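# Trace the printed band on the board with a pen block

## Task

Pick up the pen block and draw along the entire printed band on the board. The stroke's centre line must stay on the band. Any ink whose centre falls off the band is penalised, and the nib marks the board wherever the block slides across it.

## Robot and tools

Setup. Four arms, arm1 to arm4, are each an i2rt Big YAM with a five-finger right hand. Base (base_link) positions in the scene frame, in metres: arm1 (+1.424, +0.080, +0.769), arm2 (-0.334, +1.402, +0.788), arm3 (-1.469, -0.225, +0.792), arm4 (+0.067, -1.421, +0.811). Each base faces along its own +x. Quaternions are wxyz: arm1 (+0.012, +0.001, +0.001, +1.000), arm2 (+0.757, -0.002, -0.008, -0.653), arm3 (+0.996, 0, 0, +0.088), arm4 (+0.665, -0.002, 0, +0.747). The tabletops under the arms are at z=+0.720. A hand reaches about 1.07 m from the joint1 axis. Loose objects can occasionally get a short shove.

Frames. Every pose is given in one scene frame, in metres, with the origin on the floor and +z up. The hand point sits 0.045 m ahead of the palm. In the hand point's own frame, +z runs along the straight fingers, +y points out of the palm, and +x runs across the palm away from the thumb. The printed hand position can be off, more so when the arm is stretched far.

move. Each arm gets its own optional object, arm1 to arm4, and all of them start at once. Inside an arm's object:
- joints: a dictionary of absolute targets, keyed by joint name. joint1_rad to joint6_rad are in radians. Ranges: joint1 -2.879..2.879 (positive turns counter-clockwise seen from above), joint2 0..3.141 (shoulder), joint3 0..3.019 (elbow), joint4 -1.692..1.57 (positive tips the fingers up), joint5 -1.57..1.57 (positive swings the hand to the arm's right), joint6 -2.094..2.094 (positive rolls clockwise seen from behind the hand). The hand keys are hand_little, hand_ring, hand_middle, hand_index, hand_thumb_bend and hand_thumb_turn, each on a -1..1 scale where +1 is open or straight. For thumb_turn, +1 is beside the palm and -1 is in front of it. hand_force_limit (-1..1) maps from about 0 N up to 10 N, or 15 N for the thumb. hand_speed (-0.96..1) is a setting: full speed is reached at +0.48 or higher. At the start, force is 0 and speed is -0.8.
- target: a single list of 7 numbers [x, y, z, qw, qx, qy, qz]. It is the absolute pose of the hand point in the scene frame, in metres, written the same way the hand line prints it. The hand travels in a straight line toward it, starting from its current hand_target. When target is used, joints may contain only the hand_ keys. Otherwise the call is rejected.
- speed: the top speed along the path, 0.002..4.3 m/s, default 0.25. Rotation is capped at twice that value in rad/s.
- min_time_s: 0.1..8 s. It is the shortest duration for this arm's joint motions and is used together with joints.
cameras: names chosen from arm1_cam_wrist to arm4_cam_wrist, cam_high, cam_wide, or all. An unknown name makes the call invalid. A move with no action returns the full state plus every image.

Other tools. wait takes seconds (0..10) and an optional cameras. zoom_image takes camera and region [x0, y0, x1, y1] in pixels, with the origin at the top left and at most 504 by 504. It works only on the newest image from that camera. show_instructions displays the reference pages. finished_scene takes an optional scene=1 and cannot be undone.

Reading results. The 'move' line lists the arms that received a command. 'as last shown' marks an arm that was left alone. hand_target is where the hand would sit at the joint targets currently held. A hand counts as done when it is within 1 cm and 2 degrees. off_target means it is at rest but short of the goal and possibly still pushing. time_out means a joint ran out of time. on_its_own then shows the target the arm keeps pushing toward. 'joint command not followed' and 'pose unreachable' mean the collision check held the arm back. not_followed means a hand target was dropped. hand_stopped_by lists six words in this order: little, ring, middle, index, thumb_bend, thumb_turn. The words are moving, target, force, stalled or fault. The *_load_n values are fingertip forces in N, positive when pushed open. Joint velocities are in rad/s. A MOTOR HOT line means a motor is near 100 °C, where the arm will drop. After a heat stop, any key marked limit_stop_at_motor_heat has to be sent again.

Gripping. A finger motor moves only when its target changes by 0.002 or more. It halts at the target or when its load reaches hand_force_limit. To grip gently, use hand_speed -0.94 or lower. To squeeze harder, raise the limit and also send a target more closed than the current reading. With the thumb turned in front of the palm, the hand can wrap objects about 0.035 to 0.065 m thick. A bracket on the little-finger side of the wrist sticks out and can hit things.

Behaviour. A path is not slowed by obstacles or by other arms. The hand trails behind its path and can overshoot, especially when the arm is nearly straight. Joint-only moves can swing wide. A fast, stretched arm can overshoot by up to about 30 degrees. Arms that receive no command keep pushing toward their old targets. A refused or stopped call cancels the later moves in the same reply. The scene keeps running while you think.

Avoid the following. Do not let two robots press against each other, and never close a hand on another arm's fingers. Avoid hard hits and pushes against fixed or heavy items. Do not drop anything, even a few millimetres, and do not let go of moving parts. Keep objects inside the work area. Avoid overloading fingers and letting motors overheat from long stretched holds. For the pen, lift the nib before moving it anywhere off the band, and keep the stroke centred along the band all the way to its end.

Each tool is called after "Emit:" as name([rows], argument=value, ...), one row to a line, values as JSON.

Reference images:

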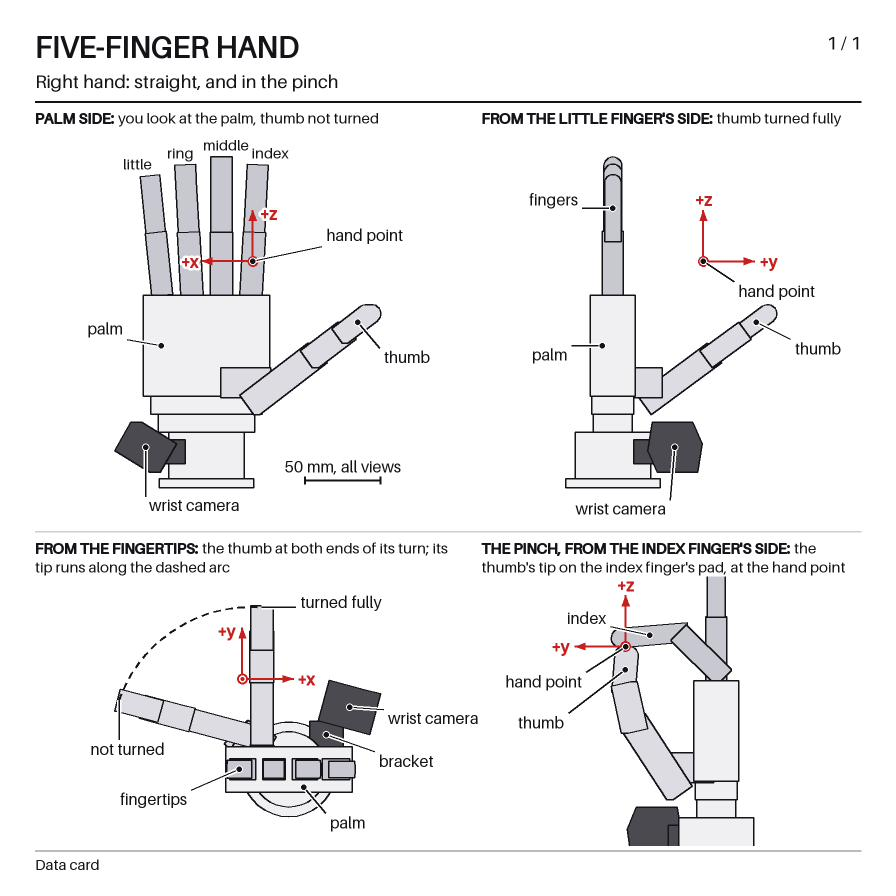

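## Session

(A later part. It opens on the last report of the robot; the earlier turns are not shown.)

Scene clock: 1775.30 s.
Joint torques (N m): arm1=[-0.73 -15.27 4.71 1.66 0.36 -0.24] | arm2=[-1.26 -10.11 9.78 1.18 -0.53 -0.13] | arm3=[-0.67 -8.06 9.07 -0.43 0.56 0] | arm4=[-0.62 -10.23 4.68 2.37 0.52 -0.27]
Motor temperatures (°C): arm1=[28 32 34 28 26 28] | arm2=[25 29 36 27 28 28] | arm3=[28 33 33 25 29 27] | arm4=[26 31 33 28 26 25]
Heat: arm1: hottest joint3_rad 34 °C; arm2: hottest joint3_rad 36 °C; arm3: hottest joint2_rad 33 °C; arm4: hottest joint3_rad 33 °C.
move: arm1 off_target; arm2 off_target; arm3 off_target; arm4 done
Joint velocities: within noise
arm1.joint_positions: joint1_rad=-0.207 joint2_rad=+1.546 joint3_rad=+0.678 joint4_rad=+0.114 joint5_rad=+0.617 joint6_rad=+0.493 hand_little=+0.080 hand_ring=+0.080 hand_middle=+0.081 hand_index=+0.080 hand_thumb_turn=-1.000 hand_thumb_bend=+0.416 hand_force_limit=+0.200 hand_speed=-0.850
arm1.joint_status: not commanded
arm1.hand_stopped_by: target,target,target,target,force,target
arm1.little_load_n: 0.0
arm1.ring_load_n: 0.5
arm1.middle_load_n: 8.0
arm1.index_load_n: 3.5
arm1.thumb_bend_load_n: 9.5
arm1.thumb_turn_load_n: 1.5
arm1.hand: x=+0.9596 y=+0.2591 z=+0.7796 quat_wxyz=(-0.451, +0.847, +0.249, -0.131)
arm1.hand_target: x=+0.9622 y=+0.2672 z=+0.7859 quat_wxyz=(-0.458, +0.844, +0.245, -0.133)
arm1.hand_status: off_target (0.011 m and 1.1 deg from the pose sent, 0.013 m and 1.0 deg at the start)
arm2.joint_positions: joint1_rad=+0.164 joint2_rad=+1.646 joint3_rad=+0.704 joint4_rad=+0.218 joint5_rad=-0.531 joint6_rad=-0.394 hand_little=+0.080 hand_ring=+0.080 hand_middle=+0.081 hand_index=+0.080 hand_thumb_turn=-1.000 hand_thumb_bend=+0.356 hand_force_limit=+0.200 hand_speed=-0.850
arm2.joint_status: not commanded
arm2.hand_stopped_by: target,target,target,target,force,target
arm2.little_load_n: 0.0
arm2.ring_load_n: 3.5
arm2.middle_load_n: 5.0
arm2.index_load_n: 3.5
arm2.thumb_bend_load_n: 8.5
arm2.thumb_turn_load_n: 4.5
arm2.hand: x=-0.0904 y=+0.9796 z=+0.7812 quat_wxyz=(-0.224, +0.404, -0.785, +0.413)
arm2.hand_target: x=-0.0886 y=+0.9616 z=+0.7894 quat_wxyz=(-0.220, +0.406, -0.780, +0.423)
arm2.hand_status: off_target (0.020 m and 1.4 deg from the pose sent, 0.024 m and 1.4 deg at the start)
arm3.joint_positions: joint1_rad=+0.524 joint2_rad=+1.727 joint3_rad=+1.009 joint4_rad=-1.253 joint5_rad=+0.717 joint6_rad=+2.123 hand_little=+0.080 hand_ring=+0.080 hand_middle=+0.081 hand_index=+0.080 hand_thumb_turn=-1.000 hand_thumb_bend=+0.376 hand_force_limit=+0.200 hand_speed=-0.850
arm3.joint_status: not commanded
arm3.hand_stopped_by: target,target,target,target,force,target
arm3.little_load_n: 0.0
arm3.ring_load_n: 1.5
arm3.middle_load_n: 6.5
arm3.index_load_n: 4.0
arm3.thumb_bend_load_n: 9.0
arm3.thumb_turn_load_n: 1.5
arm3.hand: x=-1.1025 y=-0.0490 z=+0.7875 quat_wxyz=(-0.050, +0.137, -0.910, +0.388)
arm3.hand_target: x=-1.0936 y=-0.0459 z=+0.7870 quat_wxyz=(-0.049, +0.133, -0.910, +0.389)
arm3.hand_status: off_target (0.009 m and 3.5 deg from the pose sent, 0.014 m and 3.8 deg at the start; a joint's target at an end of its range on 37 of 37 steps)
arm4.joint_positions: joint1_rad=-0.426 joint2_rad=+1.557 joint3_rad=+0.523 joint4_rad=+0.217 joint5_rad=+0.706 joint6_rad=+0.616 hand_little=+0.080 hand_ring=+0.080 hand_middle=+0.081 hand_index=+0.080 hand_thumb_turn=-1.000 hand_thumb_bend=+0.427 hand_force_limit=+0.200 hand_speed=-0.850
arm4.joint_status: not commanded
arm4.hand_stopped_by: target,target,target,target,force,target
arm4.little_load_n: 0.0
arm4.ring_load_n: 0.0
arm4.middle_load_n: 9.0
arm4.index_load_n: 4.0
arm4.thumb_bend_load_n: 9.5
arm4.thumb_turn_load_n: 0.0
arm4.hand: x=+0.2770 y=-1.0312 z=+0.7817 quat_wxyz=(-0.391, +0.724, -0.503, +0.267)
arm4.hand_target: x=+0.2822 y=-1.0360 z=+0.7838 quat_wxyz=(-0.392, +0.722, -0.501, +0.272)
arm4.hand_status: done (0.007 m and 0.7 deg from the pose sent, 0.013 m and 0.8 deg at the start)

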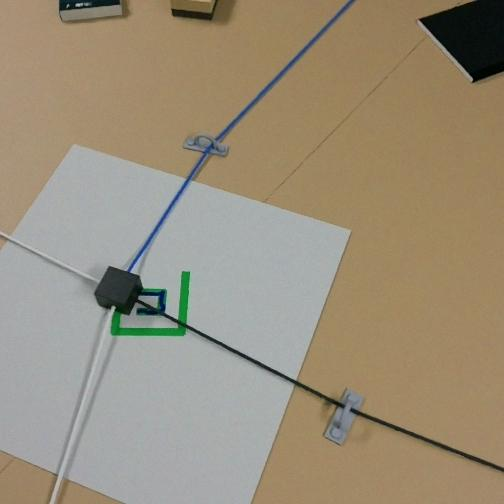

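Emit:
move(arm4={"target": [0.2835, -1.0418, 0.784, 0.3921, -0.7220, 0.5009, -0.2720], "speed": 0.04}, arm2={"target": [-0.0881, 0.9570, 0.789, 0.2203, -0.4057, 0.7795, -0.4233], "speed": 0.04}, cameras=["cam_high"])

Emit:
zoom_image(camera="cam_high", region=[90, 250, 150, 310])

Scene clock: 1838.20 s.
Joint torques (N m): arm1=[-0.67 -15.27 4.75 1.68 0.37 -0.21] | arm2=[-1.2 -10.17 9.78 1.17 -0.53 -0.13] | arm3=[-0.79 -7.24 9.11 -0.12 0.52 0.03] | arm4=[-0.67 -10.17 4.6 2.33 0.58 -0.31]
Motor temperatures (°C): arm1=[28 32 32 28 26 28] | arm2=[25 29 36 27 28 28] | arm3=[28 33 35 25 29 27] | arm4=[26 31 33 28 26 25]
Heat: arm1: hottest joint2_rad 32 °C; arm2: hottest joint3_rad 36 °C; arm3: hottest joint3_rad 35 °C; arm4: hottest joint3_rad 33 °C.
move: arm2 off_target; arm4 done
Joint velocities: within noise
arm1, arm3: as last shown
arm1.joint_positions: joint1_rad=-0.208 joint2_rad=+1.546 joint3_rad=+0.678 joint4_rad=+0.114 joint5_rad=+0.617 joint6_rad=+0.491 hand_little=+0.080 hand_ring=+0.080 hand_middle=+0.081 hand_index=+0.080 hand_thumb_turn=-1.000 hand_thumb_bend=+0.416 hand_force_limit=+0.200 hand_speed=-0.850
arm1.hand: x=+0.9599 y=+0.2597 z=+0.7796 quat_wxyz=(-0.451, +0.847, +0.249, -0.131)
arm1.hand_target: x=+0.9622 y=+0.2672 z=+0.7859 quat_wxyz=(-0.458, +0.844, +0.244, -0.133)
arm2.joint_positions: joint1_rad=+0.161 joint2_rad=+1.654 joint3_rad=+0.715 joint4_rad=+0.213 joint5_rad=-0.533 joint6_rad=-0.396 hand_little=+0.080 hand_ring=+0.080 hand_middle=+0.081 hand_index=+0.080 hand_thumb_turn=-1.000 hand_thumb_bend=+0.356 hand_force_limit=+0.200 hand_speed=-0.850
arm2.joint_status: not commanded
arm2.hand_stopped_by: target,target,target,target,force,target
arm2.little_load_n: 0.0
arm2.ring_load_n: 4.0
arm2.middle_load_n: 5.0
arm2.index_load_n: 3.5
arm2.thumb_bend_load_n: 9.0
arm2.thumb_turn_load_n: 4.0
arm2.hand: x=-0.0902 y=+0.9754 z=+0.7814 quat_wxyz=(-0.223, +0.404, -0.785, +0.413)
arm2.hand_target: x=-0.0885 y=+0.9576 z=+0.7894 quat_wxyz=(-0.220, +0.406, -0.780, +0.423)
arm2.hand_status: off_target (0.020 m and 1.4 deg from the pose sent, 0.024 m and 1.4 deg at the start)
arm3.joint_positions: joint1_rad=+0.523 joint2_rad=+1.727 joint3_rad=+1.009 joint4_rad=-1.253 joint5_rad=+0.718 joint6_rad=+2.123 hand_little=+0.080 hand_ring=+0.080 hand_middle=+0.081 hand_index=+0.080 hand_thumb_turn=-1.000 hand_thumb_bend=+0.376 hand_force_limit=+0.200 hand_speed=-0.850
arm3.ring_load_n: 1.0
arm3.middle_load_n: 7.0
arm3.hand: x=-1.1021 y=-0.0496 z=+0.7876 quat_wxyz=(-0.050, +0.137, -0.910, +0.388)
arm3.hand_target: x=-1.0936 y=-0.0460 z=+0.7870 quat_wxyz=(-0.049, +0.133, -0.910, +0.389)
arm4.joint_positions: joint1_rad=-0.435 joint2_rad=+1.546 joint3_rad=+0.509 joint4_rad=+0.229 joint5_rad=+0.698 joint6_rad=+0.610 hand_little=+0.080 hand_ring=+0.080 hand_middle=+0.081 hand_index=+0.080 hand_thumb_turn=-1.000 hand_thumb_bend=+0.427 hand_force_limit=+0.200 hand_speed=-0.850
arm4.joint_status: not commanded
arm4.hand_stopped_by: target,target,target,target,force,target
arm4.little_load_n: 0.0
arm4.ring_load_n: 0.0
arm4.middle_load_n: 9.0
arm4.index_load_n: 4.0
arm4.thumb_bend_load_n: 9.5
arm4.thumb_turn_load_n: 0.5
arm4.hand: x=+0.2780 y=-1.0355 z=+0.7827 quat_wxyz=(-0.393, +0.723, -0.503, +0.265)
arm4.hand_target: x=+0.2834 y=-1.0418 z=+0.7838 quat_wxyz=(-0.392, +0.722, -0.501, +0.272)
arm4.hand_status: done (0.008 m and 0.9 deg from the pose sent, 0.013 m and 0.7 deg at the start)

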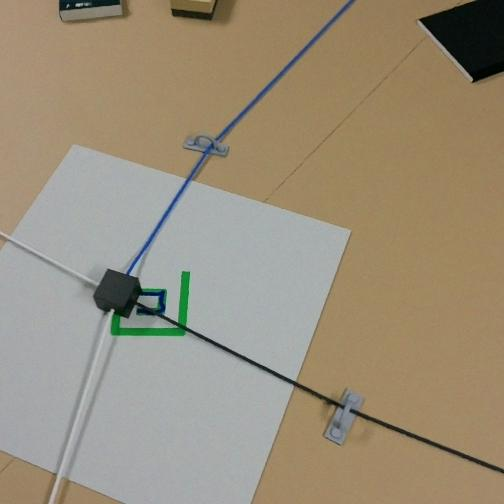

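Scaled by 8.400 from the camera's image (finer frame: 720x720).

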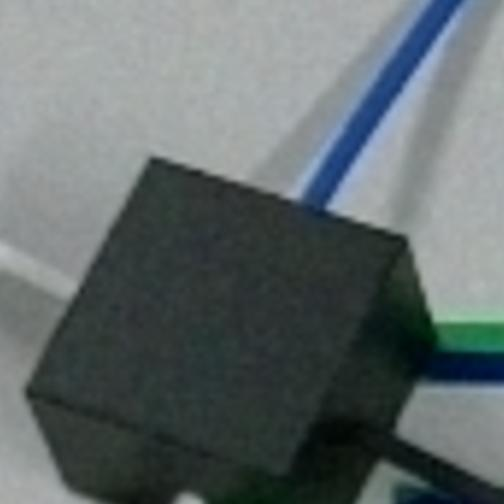

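Emit:
move(arm1={"target": [0.9665, 0.2687, 0.786, 0.4584, -0.8441, -0.2445, 0.1328], "speed": 0.04}, arm2={"target": [-0.0880, 0.9535, 0.789, 0.2203, -0.4057, 0.7795, -0.4233], "speed": 0.04}, arm3={"target": [-1.0928, -0.0454, 0.787, 0.0496, -0.1114, 0.9067, -0.4037], "speed": 0.04}, arm4={"target": [0.2853, -1.0497, 0.784, 0.3921, -0.7220, 0.5009, -0.2720], "speed": 0.04}, cameras=["cam_high"])

Emit:
zoom_image(camera="cam_high", region=[90, 250, 150, 310])

Scene clock: 1867.73 s.
Joint torques (N m): arm1=[-0.85 -15.09 4.66 1.65 0.37 -0.24] | arm2=[-1.26 -10.29 9.83 1.16 -0.54 -0.13] | arm3=[-0.26 -7.59 8.75 -0.29 0.49 -0.02] | arm4=[-0.56 -10.58 4.51 2.33 0.56 -0.32]
Motor temperatures (°C): arm1=[28 32 32 28 26 28] | arm2=[25 29 36 27 28 28] | arm3=[28 33 35 25 29 27] | arm4=[26 31 33 28 26 25]
Heat: arm1: hottest joint2_rad 32 °C; arm2: hottest joint3_rad 36 °C; arm3: hottest joint3_rad 35 °C; arm4: hottest joint3_rad 33 °C.
move: arm1 off_target; arm2 off_target; arm3 off_target; arm4 done
Joint velocities: within noise
arm1.joint_positions: joint1_rad=-0.213 joint2_rad=+1.537 joint3_rad=+0.667 joint4_rad=+0.120 joint5_rad=+0.612 joint6_rad=+0.489 hand_little=+0.080 hand_ring=+0.080 hand_middle=+0.081 hand_index=+0.080 hand_thumb_turn=-1.000 hand_thumb_bend=+0.416 hand_force_limit=+0.200 hand_speed=-0.850
arm1.joint_status: not commanded
arm1.hand_stopped_by: target,target,target,target,force,target
arm1.little_load_n: 0.0
arm1.ring_load_n: 0.5
arm1.middle_load_n: 7.5
arm1.index_load_n: 3.5
arm1.thumb_bend_load_n: 9.5
arm1.thumb_turn_load_n: 1.5
arm1.hand: x=+0.9631 y=+0.2603 z=+0.7802 quat_wxyz=(-0.451, +0.847, +0.248, -0.132)
arm1.hand_target: x=+0.9665 y=+0.2686 z=+0.7858 quat_wxyz=(-0.458, +0.844, +0.244, -0.133)
arm1.hand_status: off_target (0.011 m and 1.0 deg from the pose sent, 0.013 m and 1.1 deg at the start)
arm2.joint_positions: joint1_rad=+0.159 joint2_rad=+1.661 joint3_rad=+0.725 joint4_rad=+0.210 joint5_rad=-0.534 joint6_rad=-0.397 hand_little=+0.080 hand_ring=+0.080 hand_middle=+0.081 hand_index=+0.080 hand_thumb_turn=-1.000 hand_thumb_bend=+0.356 hand_force_limit=+0.200 hand_speed=-0.850
arm2.joint_status: not commanded
arm2.hand_stopped_by: target,target,target,target,force,target
arm2.little_load_n: 0.0
arm2.ring_load_n: 3.5
arm2.middle_load_n: 5.0
arm2.index_load_n: 3.5
arm2.thumb_bend_load_n: 8.5
arm2.thumb_turn_load_n: 4.5
arm2.hand: x=-0.0901 y=+0.9720 z=+0.7813 quat_wxyz=(-0.223, +0.404, -0.785, +0.413)
arm2.hand_target: x=-0.0885 y=+0.9541 z=+0.7893 quat_wxyz=(-0.220, +0.405, -0.780, +0.423)
arm2.hand_status: off_target (0.020 m and 1.4 deg from the pose sent, 0.023 m and 1.4 deg at the start)
arm3.joint_positions: joint1_rad=+0.522 joint2_rad=+1.727 joint3_rad=+1.014 joint4_rad=-1.253 joint5_rad=+0.719 joint6_rad=+2.123 hand_little=+0.080 hand_ring=+0.080 hand_middle=+0.081 hand_index=+0.080 hand_thumb_turn=-1.000 hand_thumb_bend=+0.376 hand_force_limit=+0.200 hand_speed=-0.850
arm3.joint_status: not commanded
arm3.hand_stopped_by: target,target,target,target,force,target
arm3.little_load_n: 0.0
arm3.ring_load_n: 1.0
arm3.middle_load_n: 6.5
arm3.index_load_n: 3.5
arm3.thumb_bend_load_n: 9.0
arm3.thumb_turn_load_n: 1.5
arm3.hand: x=-1.0997 y=-0.0486 z=+0.7888 quat_wxyz=(-0.052, +0.135, -0.910, +0.388)
arm3.hand_target: x=-1.0927 y=-0.0459 z=+0.7870 quat_wxyz=(-0.049, +0.133, -0.910, +0.389)
arm3.hand_status: off_target (0.008 m and 3.3 deg from the pose sent, 0.010 m and 3.4 deg at the start; a joint's target at an end of its range on 35 of 35 steps)
arm4.joint_positions: joint1_rad=-0.448 joint2_rad=+1.532 joint3_rad=+0.490 joint4_rad=+0.243 joint5_rad=+0.689 joint6_rad=+0.598 hand_little=+0.080 hand_ring=+0.080 hand_middle=+0.081 hand_index=+0.080 hand_thumb_turn=-1.000 hand_thumb_bend=+0.427 hand_force_limit=+0.200 hand_speed=-0.850
arm4.joint_status: not commanded
arm4.hand_stopped_by: target,target,target,target,force,target
arm4.little_load_n: 0.0
arm4.ring_load_n: 0.0
arm4.middle_load_n: 9.0
arm4.index_load_n: 4.0
arm4.thumb_bend_load_n: 9.5
arm4.thumb_turn_load_n: 0.5
arm4.hand: x=+0.2799 y=-1.0426 z=+0.7832 quat_wxyz=(-0.393, +0.722, -0.503, +0.264)
arm4.hand_target: x=+0.2853 y=-1.0496 z=+0.7840 quat_wxyz=(-0.392, +0.722, -0.501, +0.272)
arm4.hand_status: done (0.009 m and 0.9 deg from the pose sent, 0.016 m and 0.9 deg at the start)

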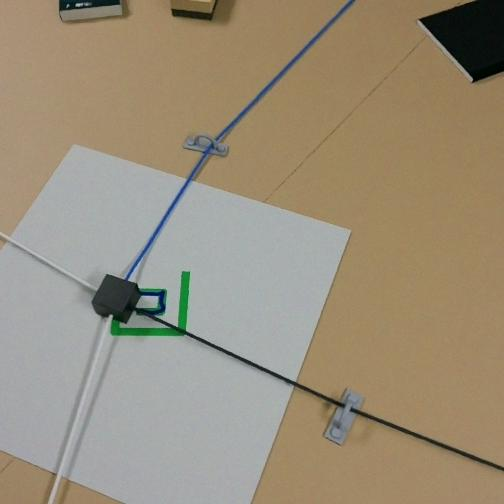

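Scaled by 8.400 from the camera's image (finer frame: 720x720).

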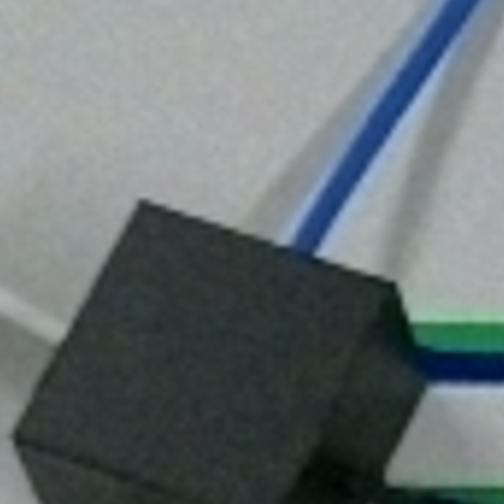

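Emit:
move(arm1={"target": [0.9711, 0.2701, 0.786, 0.4584, -0.8441, -0.2445, 0.1328], "speed": 0.04}, arm2={"target": [-0.0878, 0.9455, 0.789, 0.2203, -0.4057, 0.7795, -0.4233], "speed": 0.04}, arm3={"target": [-1.0884, -0.0456, 0.787, 0.0496, -0.1114, 0.9067, -0.4037], "speed": 0.04}, arm4={"target": [0.2875, -1.0594, 0.784, 0.3921, -0.7220, 0.5009, -0.2720], "speed": 0.04}, cameras=["cam_high"])

Emit:
zoom_image(camera="cam_high", region=[90, 260, 150, 320])

Scene clock: 1887.97 s.
Joint torques (N m): arm1=[-0.79 -14.86 4.64 1.63 0.38 -0.25] | arm2=[-1.2 -10.52 9.88 1.16 -0.54 -0.13] | arm3=[-1.08 -7.77 8.83 -0.4 0.5 0.02] | arm4=[-0.85 -9.76 4.55 2.32 0.55 -0.33]
Motor temperatures (°C): arm1=[28 32 32 28 26 28] | arm2=[25 29 37 27 28 28] | arm3=[28 32 35 25 29 27] | arm4=[26 31 33 28 26 25]
Heat: arm1: hottest joint2_rad 32 °C; arm2: hottest joint3_rad 37 °C; arm3: hottest joint3_rad 35 °C; arm4: hottest joint3_rad 33 °C.
move: arm1 off_target; arm2 off_target; arm3 off_target; arm4 done
Joint velocities: within noise
arm1.joint_positions: joint1_rad=-0.219 joint2_rad=+1.528 joint3_rad=+0.656 joint4_rad=+0.126 joint5_rad=+0.607 joint6_rad=+0.484 hand_little=+0.080 hand_ring=+0.080 hand_middle=+0.081 hand_index=+0.080 hand_thumb_turn=-1.000 hand_thumb_bend=+0.416 hand_force_limit=+0.200 hand_speed=-0.850
arm1.joint_status: not commanded
arm1.hand_stopped_by: target,target,target,target,force,target
arm1.little_load_n: 0.0
arm1.ring_load_n: 1.0
arm1.middle_load_n: 8.0
arm1.index_load_n: 4.0
arm1.thumb_bend_load_n: 9.5
arm1.thumb_turn_load_n: 2.0
arm1.hand: x=+0.9672 y=+0.2616 z=+0.7807 quat_wxyz=(-0.451, +0.847, +0.248, -0.133)
arm1.hand_target: x=+0.9711 y=+0.2700 z=+0.7859 quat_wxyz=(-0.458, +0.844, +0.244, -0.132)
arm1.hand_status: off_target (0.011 m and 1.0 deg from the pose sent, 0.014 m and 1.0 deg at the start)
arm2.joint_positions: joint1_rad=+0.154 joint2_rad=+1.676 joint3_rad=+0.747 joint4_rad=+0.200 joint5_rad=-0.538 joint6_rad=-0.401 hand_little=+0.080 hand_ring=+0.080 hand_middle=+0.081 hand_index=+0.080 hand_thumb_turn=-1.000 hand_thumb_bend=+0.356 hand_force_limit=+0.200 hand_speed=-0.850
arm2.joint_status: not commanded
arm2.hand_stopped_by: target,target,target,target,force,target
arm2.little_load_n: 0.0
arm2.ring_load_n: 4.0
arm2.middle_load_n: 4.5
arm2.index_load_n: 3.5
arm2.thumb_bend_load_n: 9.0
arm2.thumb_turn_load_n: 4.5
arm2.hand: x=-0.0898 y=+0.9641 z=+0.7812 quat_wxyz=(-0.224, +0.404, -0.785, +0.413)
arm2.hand_target: x=-0.0882 y=+0.9461 z=+0.7893 quat_wxyz=(-0.220, +0.406, -0.780, +0.423)
arm2.hand_status: off_target (0.020 m and 1.4 deg from the pose sent, 0.028 m and 1.4 deg at the start)
arm3.joint_positions: joint1_rad=+0.516 joint2_rad=+1.736 joint3_rad=+1.026 joint4_rad=-1.253 joint5_rad=+0.724 joint6_rad=+2.123 hand_little=+0.080 hand_ring=+0.080 hand_middle=+0.081 hand_index=+0.080 hand_thumb_turn=-1.000 hand_thumb_bend=+0.376 hand_force_limit=+0.200 hand_speed=-0.850
arm3.joint_status: not commanded
arm3.hand_stopped_by: target,target,target,target,force,target
arm3.little_load_n: 0.0
arm3.ring_load_n: 1.0
arm3.middle_load_n: 7.0
arm3.index_load_n: 3.5
arm3.thumb_bend_load_n: 9.0
arm3.thumb_turn_load_n: 1.5
arm3.hand: x=-1.0944 y=-0.0485 z=+0.7889 quat_wxyz=(-0.054, +0.132, -0.910, +0.389)
arm3.hand_target: x=-1.0881 y=-0.0461 z=+0.7871 quat_wxyz=(-0.050, +0.131, -0.910, +0.391)
arm3.hand_status: off_target (0.007 m and 3.0 deg from the pose sent, 0.012 m and 3.3 deg at the start; a joint's target at an end of its range on 34 of 34 steps)
arm4.joint_positions: joint1_rad=-0.465 joint2_rad=+1.515 joint3_rad=+0.466 joint4_rad=+0.260 joint5_rad=+0.676 joint6_rad=+0.583 hand_little=+0.080 hand_ring=+0.080 hand_middle=+0.081 hand_index=+0.080 hand_thumb_turn=-1.000 hand_thumb_bend=+0.427 hand_force_limit=+0.200 hand_speed=-0.850
arm4.joint_status: not commanded
arm4.hand_stopped_by: target,target,target,target,force,target
arm4.little_load_n: 0.5
arm4.ring_load_n: 0.0
arm4.middle_load_n: 9.0
arm4.index_load_n: 4.0
arm4.thumb_bend_load_n: 9.5
arm4.thumb_turn_load_n: 0.5
arm4.hand: x=+0.2823 y=-1.0524 z=+0.7832 quat_wxyz=(-0.393, +0.722, -0.504, +0.264)
arm4.hand_target: x=+0.2874 y=-1.0594 z=+0.7839 quat_wxyz=(-0.392, +0.722, -0.501, +0.272)
arm4.hand_status: done (0.009 m and 1.0 deg from the pose sent, 0.018 m and 0.9 deg at the start)

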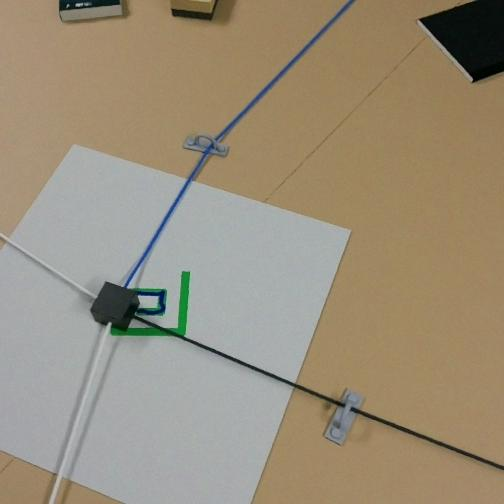

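Scaled by 8.400 from the camera's image (finer frame: 720x720).

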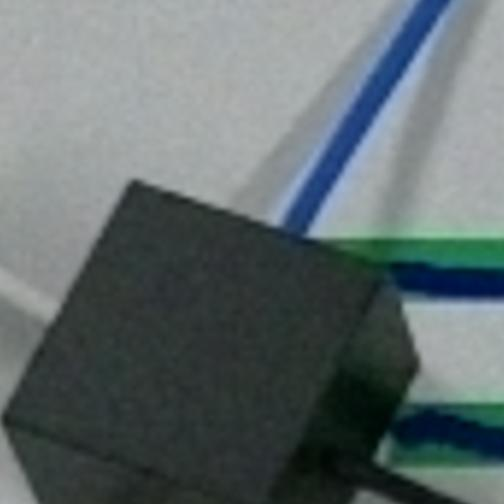

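Emit:
move(arm1={"target": [0.9749, 0.2713, 0.786, 0.4584, -0.8441, -0.2445, 0.1328], "speed": 0.04}, arm2={"target": [-0.0876, 0.9370, 0.789, 0.2203, -0.4057, 0.7795, -0.4233], "speed": 0.04}, arm3={"target": [-1.0840, -0.0458, 0.787, 0.0496, -0.1114, 0.9067, -0.4037], "speed": 0.04}, arm4={"target": [0.2897, -1.0692, 0.784, 0.3921, -0.7220, 0.5009, -0.2720], "speed": 0.04}, cameras=["cam_high"])

Emit:
zoom_image(camera="cam_high", region=[90, 270, 150, 330])

Scene clock: 1904.73 s.
Joint torques (N m): arm1=[-0.91 -14.8 4.62 1.61 0.39 -0.26] | arm2=[-1.2 -10.93 9.98 1.16 -0.54 -0.13] | arm3=[-0.97 -8.23 8.83 -0.66 0.5 0.03] | arm4=[-0.62 -9.35 4.4 2.24 0.55 -0.31]
Motor temperatures (°C): arm1=[28 32 32 28 26 28] | arm2=[25 29 37 27 28 28] | arm3=[28 32 35 25 29 27] | arm4=[26 31 33 28 26 25]
Heat: arm1: hottest joint2_rad 32 °C; arm2: hottest joint3_rad 37 °C; arm3: hottest joint3_rad 35 °C; arm4: hottest joint3_rad 33 °C.
move: arm1 off_target; arm2 off_target; arm3 off_target; arm4 done
Joint velocities: within noise
arm1.joint_positions: joint1_rad=-0.225 joint2_rad=+1.520 joint3_rad=+0.647 joint4_rad=+0.131 joint5_rad=+0.603 joint6_rad=+0.480 hand_little=+0.080 hand_ring=+0.080 hand_middle=+0.081 hand_index=+0.080 hand_thumb_turn=-1.000 hand_thumb_bend=+0.416 hand_force_limit=+0.200 hand_speed=-0.850
arm1.joint_status: not commanded
arm1.hand_stopped_by: target,target,target,target,force,target
arm1.little_load_n: 0.0
arm1.ring_load_n: 0.5
arm1.middle_load_n: 8.0
arm1.index_load_n: 4.0
arm1.thumb_bend_load_n: 9.5
arm1.thumb_turn_load_n: 2.0
arm1.hand: x=+0.9708 y=+0.2629 z=+0.7808 quat_wxyz=(-0.451, +0.847, +0.247, -0.134)
arm1.hand_target: x=+0.9749 y=+0.2713 z=+0.7859 quat_wxyz=(-0.458, +0.844, +0.244, -0.133)
arm1.hand_status: off_target (0.011 m and 1.0 deg from the pose sent, 0.013 m and 1.0 deg at the start)
arm2.joint_positions: joint1_rad=+0.148 joint2_rad=+1.692 joint3_rad=+0.771 joint4_rad=+0.191 joint5_rad=-0.542 joint6_rad=-0.405 hand_little=+0.080 hand_ring=+0.080 hand_middle=+0.081 hand_index=+0.080 hand_thumb_turn=-1.000 hand_thumb_bend=+0.356 hand_force_limit=+0.200 hand_speed=-0.850
arm2.joint_status: not commanded
arm2.hand_stopped_by: target,target,target,target,force,target
arm2.little_load_n: 0.0
arm2.ring_load_n: 4.0
arm2.middle_load_n: 4.5
arm2.index_load_n: 3.5
arm2.thumb_bend_load_n: 9.0
arm2.thumb_turn_load_n: 4.0
arm2.hand: x=-0.0895 y=+0.9555 z=+0.7814 quat_wxyz=(-0.223, +0.404, -0.785, +0.413)
arm2.hand_target: x=-0.0880 y=+0.9375 z=+0.7894 quat_wxyz=(-0.220, +0.406, -0.780, +0.424)
arm2.hand_status: off_target (0.020 m and 1.4 deg from the pose sent, 0.028 m and 1.4 deg at the start)
arm3.joint_positions: joint1_rad=+0.510 joint2_rad=+1.744 joint3_rad=+1.037 joint4_rad=-1.253 joint5_rad=+0.728 joint6_rad=+2.123 hand_little=+0.080 hand_ring=+0.080 hand_middle=+0.081 hand_index=+0.080 hand_thumb_turn=-1.000 hand_thumb_bend=+0.376 hand_force_limit=+0.200 hand_speed=-0.850
arm3.joint_status: not commanded
arm3.hand_stopped_by: target,target,target,target,force,target
arm3.little_load_n: 0.0
arm3.ring_load_n: 1.0
arm3.middle_load_n: 6.5
arm3.index_load_n: 3.5
arm3.thumb_bend_load_n: 9.0
arm3.thumb_turn_load_n: 1.5
arm3.hand: x=-1.0893 y=-0.0482 z=+0.7891 quat_wxyz=(-0.055, +0.130, -0.910, +0.390)
arm3.hand_target: x=-1.0838 y=-0.0463 z=+0.7870 quat_wxyz=(-0.050, +0.128, -0.910, +0.392)
arm3.hand_status: off_target (0.006 m and 2.7 deg from the pose sent, 0.011 m and 3.0 deg at the start; a joint's target at an end of its range on 33 of 33 steps)
arm4.joint_positions: joint1_rad=-0.484 joint2_rad=+1.497 joint3_rad=+0.442 joint4_rad=+0.278 joint5_rad=+0.663 joint6_rad=+0.567 hand_little=+0.080 hand_ring=+0.080 hand_middle=+0.081 hand_index=+0.080 hand_thumb_turn=-1.000 hand_thumb_bend=+0.427 hand_force_limit=+0.200 hand_speed=-0.850
arm4.joint_status: not commanded
arm4.hand_stopped_by: target,target,target,target,force,target
arm4.little_load_n: 0.0
arm4.ring_load_n: 0.0
arm4.middle_load_n: 8.5
arm4.index_load_n: 4.0
arm4.thumb_bend_load_n: 9.5
arm4.thumb_turn_load_n: 0.5
arm4.hand: x=+0.2847 y=-1.0618 z=+0.7835 quat_wxyz=(-0.394, +0.722, -0.504, +0.264)
arm4.hand_target: x=+0.2897 y=-1.0691 z=+0.7840 quat_wxyz=(-0.392, +0.722, -0.501, +0.272)
arm4.hand_status: done (0.009 m and 1.0 deg from the pose sent, 0.018 m and 1.0 deg at the start)

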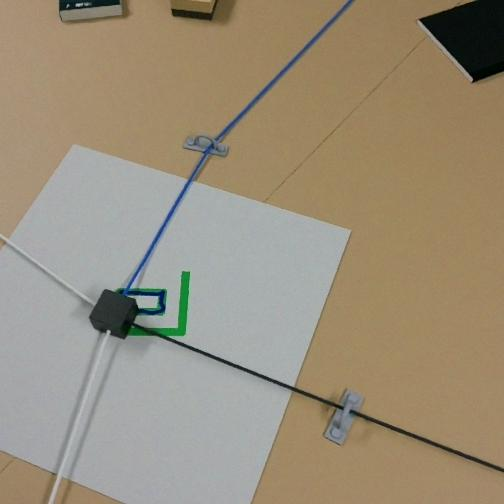

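Scaled by 8.400 from the camera's image (finer frame: 720x720).

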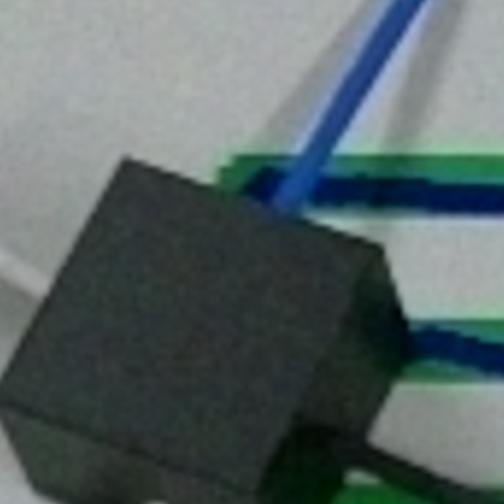

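Emit:
move(arm1={"target": [0.9779, 0.2722, 0.786, 0.4584, -0.8441, -0.2445, 0.1328], "speed": 0.04}, arm2={"target": [-0.0874, 0.9305, 0.789, 0.2203, -0.4057, 0.7795, -0.4233], "speed": 0.04}, arm3={"target": [-1.0800, -0.0459, 0.787, 0.0496, -0.1114, 0.9067, -0.4037], "speed": 0.04}, arm4={"target": [0.2914, -1.0769, 0.784, 0.3921, -0.7220, 0.5009, -0.2720], "speed": 0.04}, cameras=["cam_high"])

Emit:
zoom_image(camera="cam_high", region=[90, 280, 150, 340])

Scene clock: 1922.50 s.
Joint torques (N m): arm1=[-0.85 -14.74 4.62 1.63 0.39 -0.26] | arm2=[-1.2 -10.99 10.03 1.16 -0.54 -0.13] | arm3=[-0.73 -8.29 8.76 -0.64 0.53 0.01] | arm4=[-0.91 -9.23 4.41 2.4 0.55 -0.33]
Motor temperatures (°C): arm1=[28 32 32 28 26 28] | arm2=[25 29 37 27 28 28] | arm3=[28 33 35 25 29 27] | arm4=[26 31 33 28 26 25]
Heat: arm1: hottest joint2_rad 32 °C; arm2: hottest joint3_rad 37 °C; arm3: hottest joint3_rad 35 °C; arm4: hottest joint3_rad 33 °C.
move: arm1 off_target; arm2 off_target; arm3 off_target; arm4 done
Joint velocities: within noise
arm1.joint_positions: joint1_rad=-0.229 joint2_rad=+1.514 joint3_rad=+0.639 joint4_rad=+0.134 joint5_rad=+0.599 joint6_rad=+0.476 hand_little=+0.080 hand_ring=+0.080 hand_middle=+0.081 hand_index=+0.080 hand_thumb_turn=-1.000 hand_thumb_bend=+0.416 hand_force_limit=+0.200 hand_speed=-0.850
arm1.joint_status: not commanded
arm1.hand_stopped_by: target,target,target,target,force,target
arm1.little_load_n: 0.0
arm1.ring_load_n: 0.5
arm1.middle_load_n: 8.0
arm1.index_load_n: 4.0
arm1.thumb_bend_load_n: 9.0
arm1.thumb_turn_load_n: 2.0
arm1.hand: x=+0.9738 y=+0.2636 z=+0.7808 quat_wxyz=(-0.451, +0.847, +0.248, -0.134)
arm1.hand_target: x=+0.9780 y=+0.2721 z=+0.7858 quat_wxyz=(-0.458, +0.844, +0.244, -0.132)
arm1.hand_status: off_target (0.011 m and 1.0 deg from the pose sent, 0.013 m and 1.0 deg at the start)
arm2.joint_positions: joint1_rad=+0.145 joint2_rad=+1.704 joint3_rad=+0.789 joint4_rad=+0.183 joint5_rad=-0.545 joint6_rad=-0.408 hand_little=+0.080 hand_ring=+0.080 hand_middle=+0.081 hand_index=+0.080 hand_thumb_turn=-1.000 hand_thumb_bend=+0.356 hand_force_limit=+0.200 hand_speed=-0.850
arm2.joint_status: not commanded
arm2.hand_stopped_by: target,target,target,target,force,target
arm2.little_load_n: 0.0
arm2.ring_load_n: 3.5
arm2.middle_load_n: 5.0
arm2.index_load_n: 3.5
arm2.thumb_bend_load_n: 9.0
arm2.thumb_turn_load_n: 4.5
arm2.hand: x=-0.0890 y=+0.9491 z=+0.7814 quat_wxyz=(-0.224, +0.404, -0.785, +0.413)
arm2.hand_target: x=-0.0877 y=+0.9312 z=+0.7893 quat_wxyz=(-0.220, +0.406, -0.779, +0.423)
arm2.hand_status: off_target (0.020 m and 1.4 deg from the pose sent, 0.026 m and 1.4 deg at the start)
arm3.joint_positions: joint1_rad=+0.505 joint2_rad=+1.751 joint3_rad=+1.048 joint4_rad=-1.253 joint5_rad=+0.732 joint6_rad=+2.123 hand_little=+0.080 hand_ring=+0.080 hand_middle=+0.081 hand_index=+0.080 hand_thumb_turn=-1.000 hand_thumb_bend=+0.376 hand_force_limit=+0.200 hand_speed=-0.850
arm3.joint_status: not commanded
arm3.hand_stopped_by: target,target,target,target,force,target
arm3.little_load_n: 0.0
arm3.ring_load_n: 1.0
arm3.middle_load_n: 6.5
arm3.index_load_n: 4.0
arm3.thumb_bend_load_n: 8.5
arm3.thumb_turn_load_n: 1.5
arm3.hand: x=-1.0849 y=-0.0477 z=+0.7891 quat_wxyz=(-0.056, +0.127, -0.910, +0.390)
arm3.hand_target: x=-1.0799 y=-0.0463 z=+0.7869 quat_wxyz=(-0.050, +0.127, -0.909, +0.394)
arm3.hand_status: off_target (0.006 m and 2.5 deg from the pose sent, 0.010 m and 2.8 deg at the start; a joint's target at an end of its range on 31 of 31 steps)
arm4.joint_positions: joint1_rad=-0.498 joint2_rad=+1.483 joint3_rad=+0.424 joint4_rad=+0.291 joint5_rad=+0.651 joint6_rad=+0.554 hand_little=+0.080 hand_ring=+0.080 hand_middle=+0.081 hand_index=+0.080 hand_thumb_turn=-1.000 hand_thumb_bend=+0.427 hand_force_limit=+0.200 hand_speed=-0.850
arm4.joint_status: not commanded
arm4.hand_stopped_by: target,target,target,target,force,target
arm4.little_load_n: 0.0
arm4.ring_load_n: 0.0
arm4.middle_load_n: 8.5
arm4.index_load_n: 4.0
arm4.thumb_bend_load_n: 9.5
arm4.thumb_turn_load_n: 0.5
arm4.hand: x=+0.2863 y=-1.0694 z=+0.7835 quat_wxyz=(-0.394, +0.722, -0.504, +0.263)
arm4.hand_target: x=+0.2913 y=-1.0769 z=+0.7839 quat_wxyz=(-0.392, +0.722, -0.501, +0.272)
arm4.hand_status: done (0.009 m and 1.1 deg from the pose sent, 0.017 m and 1.0 deg at the start)

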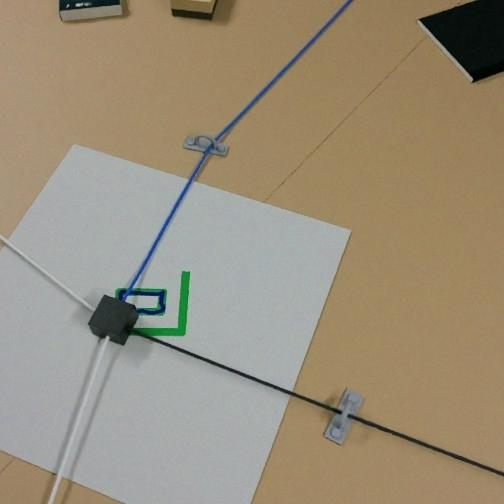

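Scaled by 8.400 from the camera's image (finer frame: 720x720).

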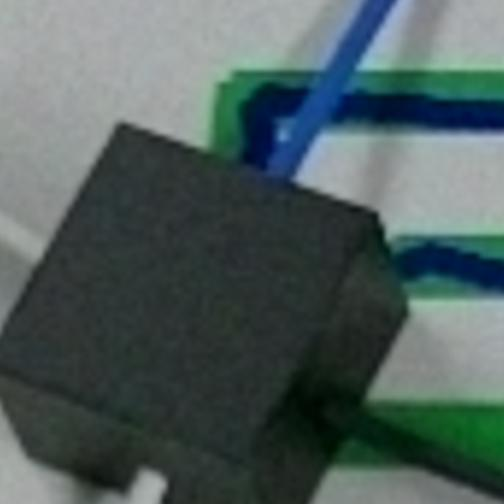

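Emit:
move(arm1={"target": [0.9803, 0.2729, 0.786, 0.4584, -0.8441, -0.2445, 0.1328], "speed": 0.04}, arm2={"target": [-0.0873, 0.9270, 0.789, 0.2203, -0.4057, 0.7795, -0.4233], "speed": 0.04}, arm3={"target": [-1.0763, -0.0460, 0.787, 0.0496, -0.1114, 0.9067, -0.4037], "speed": 0.04}, arm4={"target": [0.2929, -1.0835, 0.784, 0.3921, -0.7220, 0.5009, -0.2720], "speed": 0.04}, cameras=["cam_high"])

Emit:
zoom_image(camera="cam_high", region=[90, 280, 150, 340])

Scene clock: 1940.00 s.
Joint torques (N m): arm1=[-0.91 -14.56 4.63 1.62 0.39 -0.26] | arm2=[-1.2 -11.16 10.04 1.14 -0.55 -0.13] | arm3=[-0.26 -8.35 8.77 -0.66 0.49 -0.01] | arm4=[-0.85 -9.11 4.44 2.33 0.56 -0.34]
Motor temperatures (°C): arm1=[28 32 32 28 26 28] | arm2=[25 29 37 27 28 28] | arm3=[28 32 35 25 29 27] | arm4=[26 31 33 28 26 25]
Heat: arm1: hottest joint2_rad 32 °C; arm2: hottest joint3_rad 37 °C; arm3: hottest joint3_rad 35 °C; arm4: hottest joint3_rad 33 °C.
move: arm1 off_target; arm2 off_target; arm3 off_target; arm4 done
Joint velocities: within noise
arm1.joint_positions: joint1_rad=-0.233 joint2_rad=+1.509 joint3_rad=+0.633 joint4_rad=+0.137 joint5_rad=+0.596 joint6_rad=+0.474 hand_little=+0.080 hand_ring=+0.080 hand_middle=+0.081 hand_index=+0.080 hand_thumb_turn=-1.000 hand_thumb_bend=+0.416 hand_force_limit=+0.200 hand_speed=-0.850
arm1.joint_status: not commanded
arm1.hand_stopped_by: target,target,target,target,force,target
arm1.little_load_n: 0.0
arm1.ring_load_n: 0.5
arm1.middle_load_n: 8.0
arm1.index_load_n: 4.0
arm1.thumb_bend_load_n: 9.5
arm1.thumb_turn_load_n: 2.0
arm1.hand: x=+0.9762 y=+0.2643 z=+0.7808 quat_wxyz=(-0.451, +0.847, +0.248, -0.134)
arm1.hand_target: x=+0.9804 y=+0.2728 z=+0.7859 quat_wxyz=(-0.458, +0.844, +0.244, -0.132)
arm1.hand_status: off_target (0.011 m and 1.0 deg from the pose sent, 0.012 m and 1.0 deg at the start)
arm2.joint_positions: joint1_rad=+0.143 joint2_rad=+1.711 joint3_rad=+0.799 joint4_rad=+0.179 joint5_rad=-0.546 joint6_rad=-0.410 hand_little=+0.080 hand_ring=+0.080 hand_middle=+0.081 hand_index=+0.080 hand_thumb_turn=-1.000 hand_thumb_bend=+0.356 hand_force_limit=+0.200 hand_speed=-0.850
arm2.joint_status: not commanded
arm2.hand_stopped_by: target,target,target,target,force,target
arm2.little_load_n: 0.0
arm2.ring_load_n: 4.0
arm2.middle_load_n: 5.0
arm2.index_load_n: 3.5
arm2.thumb_bend_load_n: 9.0
arm2.thumb_turn_load_n: 4.5
arm2.hand: x=-0.0889 y=+0.9454 z=+0.7816 quat_wxyz=(-0.223, +0.404, -0.785, +0.413)
arm2.hand_target: x=-0.0877 y=+0.9275 z=+0.7894 quat_wxyz=(-0.220, +0.406, -0.779, +0.424)
arm2.hand_status: off_target (0.020 m and 1.4 deg from the pose sent, 0.023 m and 1.4 deg at the start)
arm3.joint_positions: joint1_rad=+0.500 joint2_rad=+1.758 joint3_rad=+1.058 joint4_rad=-1.256 joint5_rad=+0.735 joint6_rad=+2.123 hand_little=+0.080 hand_ring=+0.080 hand_middle=+0.081 hand_index=+0.080 hand_thumb_turn=-1.000 hand_thumb_bend=+0.376 hand_force_limit=+0.200 hand_speed=-0.850
arm3.joint_status: not commanded
arm3.hand_stopped_by: target,target,target,target,force,target
arm3.little_load_n: 0.0
arm3.ring_load_n: 1.0
arm3.middle_load_n: 7.0
arm3.index_load_n: 4.0
arm3.thumb_bend_load_n: 8.5
arm3.thumb_turn_load_n: 1.5
arm3.hand: x=-1.0808 y=-0.0478 z=+0.7895 quat_wxyz=(-0.057, +0.125, -0.910, +0.391)
arm3.hand_target: x=-1.0761 y=-0.0465 z=+0.7870 quat_wxyz=(-0.050, +0.125, -0.909, +0.395)
arm3.hand_status: off_target (0.005 m and 2.3 deg from the pose sent, 0.009 m and 2.5 deg at the start; a joint's target at an end of its range on 29 of 29 steps)
arm4.joint_positions: joint1_rad=-0.512 joint2_rad=+1.472 joint3_rad=+0.408 joint4_rad=+0.302 joint5_rad=+0.641 joint6_rad=+0.543 hand_little=+0.080 hand_ring=+0.080 hand_middle=+0.081 hand_index=+0.080 hand_thumb_turn=-1.000 hand_thumb_bend=+0.427 hand_force_limit=+0.200 hand_speed=-0.850
arm4.joint_status: not commanded
arm4.hand_stopped_by: target,target,target,target,force,target
arm4.little_load_n: 0.0
arm4.ring_load_n: 0.0
arm4.middle_load_n: 8.5
arm4.index_load_n: 4.0
arm4.thumb_bend_load_n: 9.5
arm4.thumb_turn_load_n: 0.5
arm4.hand: x=+0.2878 y=-1.0759 z=+0.7834 quat_wxyz=(-0.394, +0.722, -0.504, +0.263)
arm4.hand_target: x=+0.2927 y=-1.0835 z=+0.7839 quat_wxyz=(-0.392, +0.722, -0.501, +0.272)
arm4.hand_status: done (0.009 m and 1.1 deg from the pose sent, 0.016 m and 1.1 deg at the start)

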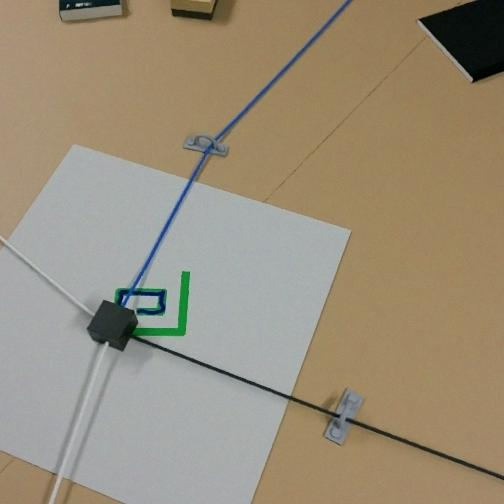

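Scaled by 8.400 from the camera's image (finer frame: 720x720).

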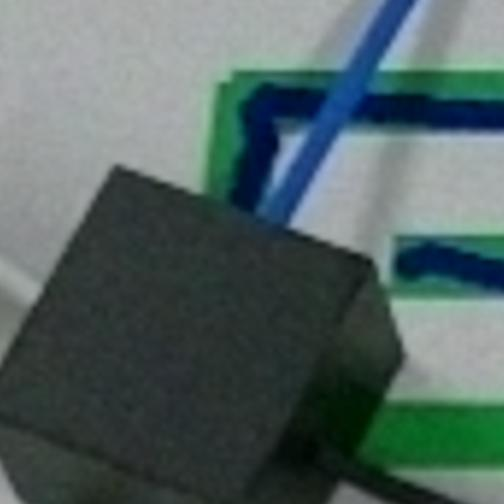

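Emit:
move(arm2={"target": [-0.0879, 0.9480, 0.787, 0.2203, -0.4057, 0.7795, -0.4233], "speed": 0.04}, arm4={"target": [0.2892, -1.0670, 0.785, 0.3921, -0.7220, 0.5009, -0.2720], "speed": 0.04}, cameras=["cam_high"])

Emit:
zoom_image(camera="cam_high", region=[90, 280, 150, 340])

Scene clock: 1960.03 s.
Joint torques (N m): arm1=[-0.91 -14.56 4.62 1.63 0.39 -0.26] | arm2=[-0.15 -12.81 5.48 2.02 -0.31 -0.05] | arm3=[-1.26 -8.18 8.77 -0.7 0.47 0.02] | arm4=[0.5 -7.47 7.45 1.54 0.7 -0.04]
Motor temperatures (°C): arm1=[28 32 31 28 26 28] | arm2=[25 29 36 27 28 28] | arm3=[28 33 34 25 29 27] | arm4=[26 31 33 28 26 25]
Heat: arm1: hottest joint2_rad 32 °C; arm2: hottest joint3_rad 36 °C; arm3: hottest joint3_rad 34 °C; arm4: hottest joint3_rad 33 °C.
move: arm2 done; arm4 off_target
Joint velocities: within noise
arm1, arm3: as last shown
arm1.joint_positions: joint1_rad=-0.233 joint2_rad=+1.509 joint3_rad=+0.633 joint4_rad=+0.137 joint5_rad=+0.596 joint6_rad=+0.473 hand_little=+0.080 hand_ring=+0.080 hand_middle=+0.081 hand_index=+0.080 hand_thumb_turn=-1.000 hand_thumb_bend=+0.416 hand_force_limit=+0.200 hand_speed=-0.850
arm2.joint_positions: joint1_rad=+0.143 joint2_rad=+1.699 joint3_rad=+0.792 joint4_rad=+0.185 joint5_rad=-0.542 joint6_rad=-0.410 hand_little=+0.080 hand_ring=+0.080 hand_middle=+0.081 hand_index=+0.080 hand_thumb_turn=-1.000 hand_thumb_bend=+0.356 hand_force_limit=+0.200 hand_speed=-0.850
arm2.joint_status: not commanded
arm2.hand_stopped_by: target,target,target,target,force,target
arm2.little_load_n: 0.0
arm2.ring_load_n: 4.0
arm2.middle_load_n: 5.0
arm2.index_load_n: 3.5
arm2.thumb_bend_load_n: 9.0
arm2.thumb_turn_load_n: 4.0
arm2.hand: x=-0.0897 y=+0.9457 z=+0.7852 quat_wxyz=(-0.221, +0.404, -0.783, +0.418)
arm2.hand_target: x=-0.0880 y=+0.9479 z=+0.7871 quat_wxyz=(-0.220, +0.406, -0.780, +0.423)
arm2.hand_status: done (0.003 m and 0.8 deg from the pose sent, 0.006 m and 1.4 deg at the start)
arm3.joint_positions: joint1_rad=+0.500 joint2_rad=+1.758 joint3_rad=+1.058 joint4_rad=-1.256 joint5_rad=+0.736 joint6_rad=+2.123 hand_little=+0.080 hand_ring=+0.080 hand_middle=+0.081 hand_index=+0.080 hand_thumb_turn=-1.000 hand_thumb_bend=+0.376 hand_force_limit=+0.200 hand_speed=-0.850
arm3.middle_load_n: 6.5
arm3.index_load_n: 3.5
arm3.hand: x=-1.0807 y=-0.0480 z=+0.7896 quat_wxyz=(-0.057, +0.125, -0.910, +0.392)
arm3.hand_target: x=-1.0762 y=-0.0463 z=+0.7870 quat_wxyz=(-0.050, +0.125, -0.909, +0.395)
arm4.joint_positions: joint1_rad=-0.499 joint2_rad=+1.479 joint3_rad=+0.409 joint4_rad=+0.293 joint5_rad=+0.661 joint6_rad=+0.543 hand_little=+0.080 hand_ring=+0.080 hand_middle=+0.081 hand_index=+0.080 hand_thumb_turn=-1.000 hand_thumb_bend=+0.427 hand_force_limit=+0.200 hand_speed=-0.850
arm4.joint_status: not commanded
arm4.hand_stopped_by: target,target,target,target,force,target
arm4.little_load_n: 0.0
arm4.ring_load_n: 0.0
arm4.middle_load_n: 8.5
arm4.index_load_n: 4.0
arm4.thumb_bend_load_n: 9.5
arm4.thumb_turn_load_n: 0.5
arm4.hand: x=+0.2856 y=-1.0773 z=+0.7809 quat_wxyz=(-0.389, +0.725, -0.501, +0.271)
arm4.hand_target: x=+0.2891 y=-1.0673 z=+0.7851 quat_wxyz=(-0.392, +0.722, -0.501, +0.272)
arm4.hand_status: off_target (0.012 m and 0.5 deg from the pose sent, 0.009 m and 1.1 deg at the start)

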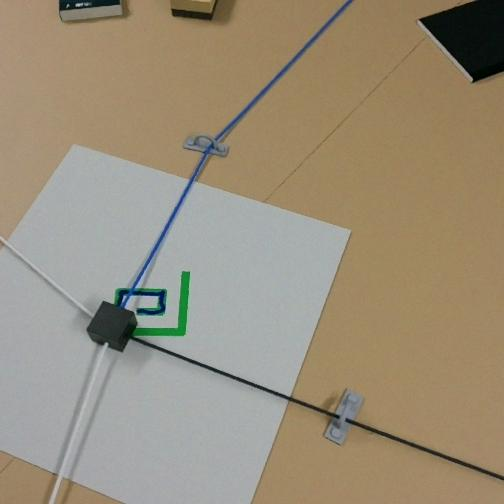

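Scaled by 8.400 from the camera's image (finer frame: 720x720).

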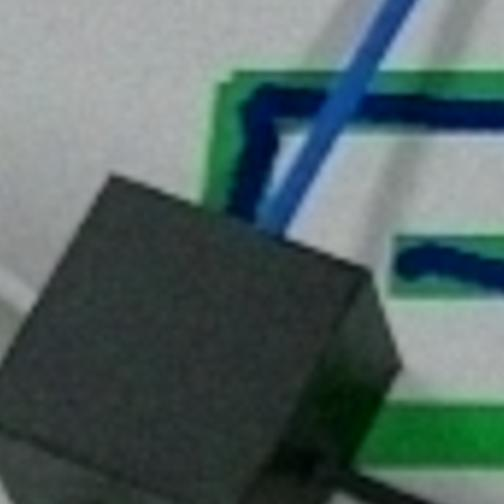

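Emit:
move(arm2={"target": [-0.0881, 0.9560, 0.786, 0.2203, -0.4057, 0.7795, -0.4233], "speed": 0.04}, arm4={"target": [0.2861, -1.0543, 0.785, 0.3921, -0.7220, 0.5009, -0.2720], "speed": 0.04}, cameras=["cam_high"])

Emit:
zoom_image(camera="cam_high", region=[90, 280, 150, 340])

Scene clock: 1978.27 s.
Joint torques (N m): arm1=[-0.85 -14.56 4.62 1.63 0.39 -0.24] | arm2=[0.21 -12.57 5.22 1.92 -0.33 -0.01] | arm3=[-0.67 -8.23 8.79 -0.43 0.45 0] | arm4=[1.26 -7.65 7.87 1.61 0.58 0.1]
Motor temperatures (°C): arm1=[28 32 31 28 26 28] | arm2=[25 29 36 27 27 28] | arm3=[28 33 34 25 29 27] | arm4=[26 31 34 28 26 25]
Heat: arm1: hottest joint2_rad 32 °C; arm2: hottest joint3_rad 36 °C; arm3: hottest joint3_rad 34 °C; arm4: hottest joint3_rad 34 °C.
move: arm2 done; arm4 off_target
Joint velocities: within noise
arm1, arm3: as last shown
arm1.joint_positions: joint1_rad=-0.233 joint2_rad=+1.509 joint3_rad=+0.633 joint4_rad=+0.137 joint5_rad=+0.596 joint6_rad=+0.472 hand_little=+0.080 hand_ring=+0.080 hand_middle=+0.081 hand_index=+0.080 hand_thumb_turn=-1.000 hand_thumb_bend=+0.416 hand_force_limit=+0.200 hand_speed=-0.850
arm1.hand: x=+0.9764 y=+0.2646 z=+0.7807 quat_wxyz=(-0.451, +0.847, +0.248, -0.133)
arm1.hand_target: x=+0.9803 y=+0.2727 z=+0.7859 quat_wxyz=(-0.458, +0.844, +0.245, -0.133)
arm2.joint_positions: joint1_rad=+0.144 joint2_rad=+1.686 joint3_rad=+0.771 joint4_rad=+0.201 joint5_rad=-0.538 joint6_rad=-0.410 hand_little=+0.080 hand_ring=+0.080 hand_middle=+0.081 hand_index=+0.080 hand_thumb_turn=-1.000 hand_thumb_bend=+0.356 hand_force_limit=+0.200 hand_speed=-0.850
arm2.joint_status: not commanded
arm2.hand_stopped_by: target,target,target,target,force,target
arm2.little_load_n: 0.0
arm2.ring_load_n: 4.0
arm2.middle_load_n: 5.0
arm2.index_load_n: 3.0
arm2.thumb_bend_load_n: 8.5
arm2.thumb_turn_load_n: 3.5
arm2.hand: x=-0.0913 y=+0.9509 z=+0.7852 quat_wxyz=(-0.218, +0.404, -0.782, +0.421)
arm2.hand_target: x=-0.0881 y=+0.9559 z=+0.7859 quat_wxyz=(-0.220, +0.406, -0.779, +0.423)
arm2.hand_status: done (0.006 m and 0.5 deg from the pose sent, 0.010 m and 0.8 deg at the start)
arm3.joint_positions: joint1_rad=+0.500 joint2_rad=+1.758 joint3_rad=+1.058 joint4_rad=-1.257 joint5_rad=+0.736 joint6_rad=+2.123 hand_little=+0.080 hand_ring=+0.080 hand_middle=+0.081 hand_index=+0.080 hand_thumb_turn=-1.000 hand_thumb_bend=+0.376 hand_force_limit=+0.200 hand_speed=-0.850
arm3.index_load_n: 4.0
arm3.thumb_bend_load_n: 9.0
arm3.hand: x=-1.0809 y=-0.0482 z=+0.7895 quat_wxyz=(-0.056, +0.125, -0.910, +0.392)
arm3.hand_target: x=-1.0762 y=-0.0464 z=+0.7870 quat_wxyz=(-0.050, +0.125, -0.909, +0.395)
arm4.joint_positions: joint1_rad=-0.479 joint2_rad=+1.500 joint3_rad=+0.434 joint4_rad=+0.265 joint5_rad=+0.682 joint6_rad=+0.551 hand_little=+0.080 hand_ring=+0.080 hand_middle=+0.081 hand_index=+0.080 hand_thumb_turn=-1.000 hand_thumb_bend=+0.427 hand_force_limit=+0.200 hand_speed=-0.850
arm4.joint_status: not commanded
arm4.hand_stopped_by: target,target,target,target,force,target
arm4.little_load_n: 0.0
arm4.ring_load_n: 0.0
arm4.middle_load_n: 8.5
arm4.index_load_n: 4.0
arm4.thumb_bend_load_n: 9.5
arm4.thumb_turn_load_n: 0.0
arm4.hand: x=+0.2835 y=-1.0711 z=+0.7781 quat_wxyz=(-0.382, +0.728, -0.497, +0.277)
arm4.hand_target: x=+0.2858 y=-1.0547 z=+0.7855 quat_wxyz=(-0.392, +0.722, -0.501, +0.272)
arm4.hand_status: off_target (0.018 m and 1.6 deg from the pose sent, 0.023 m and 0.5 deg at the start)

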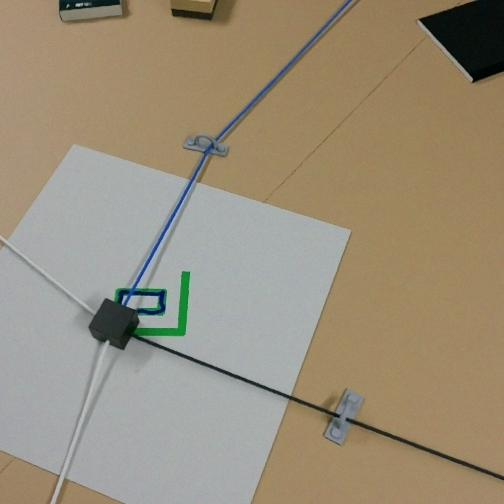

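Scaled by 8.400 from the camera's image (finer frame: 720x720).

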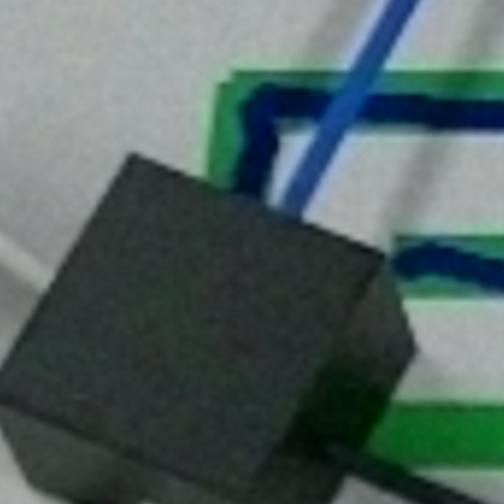

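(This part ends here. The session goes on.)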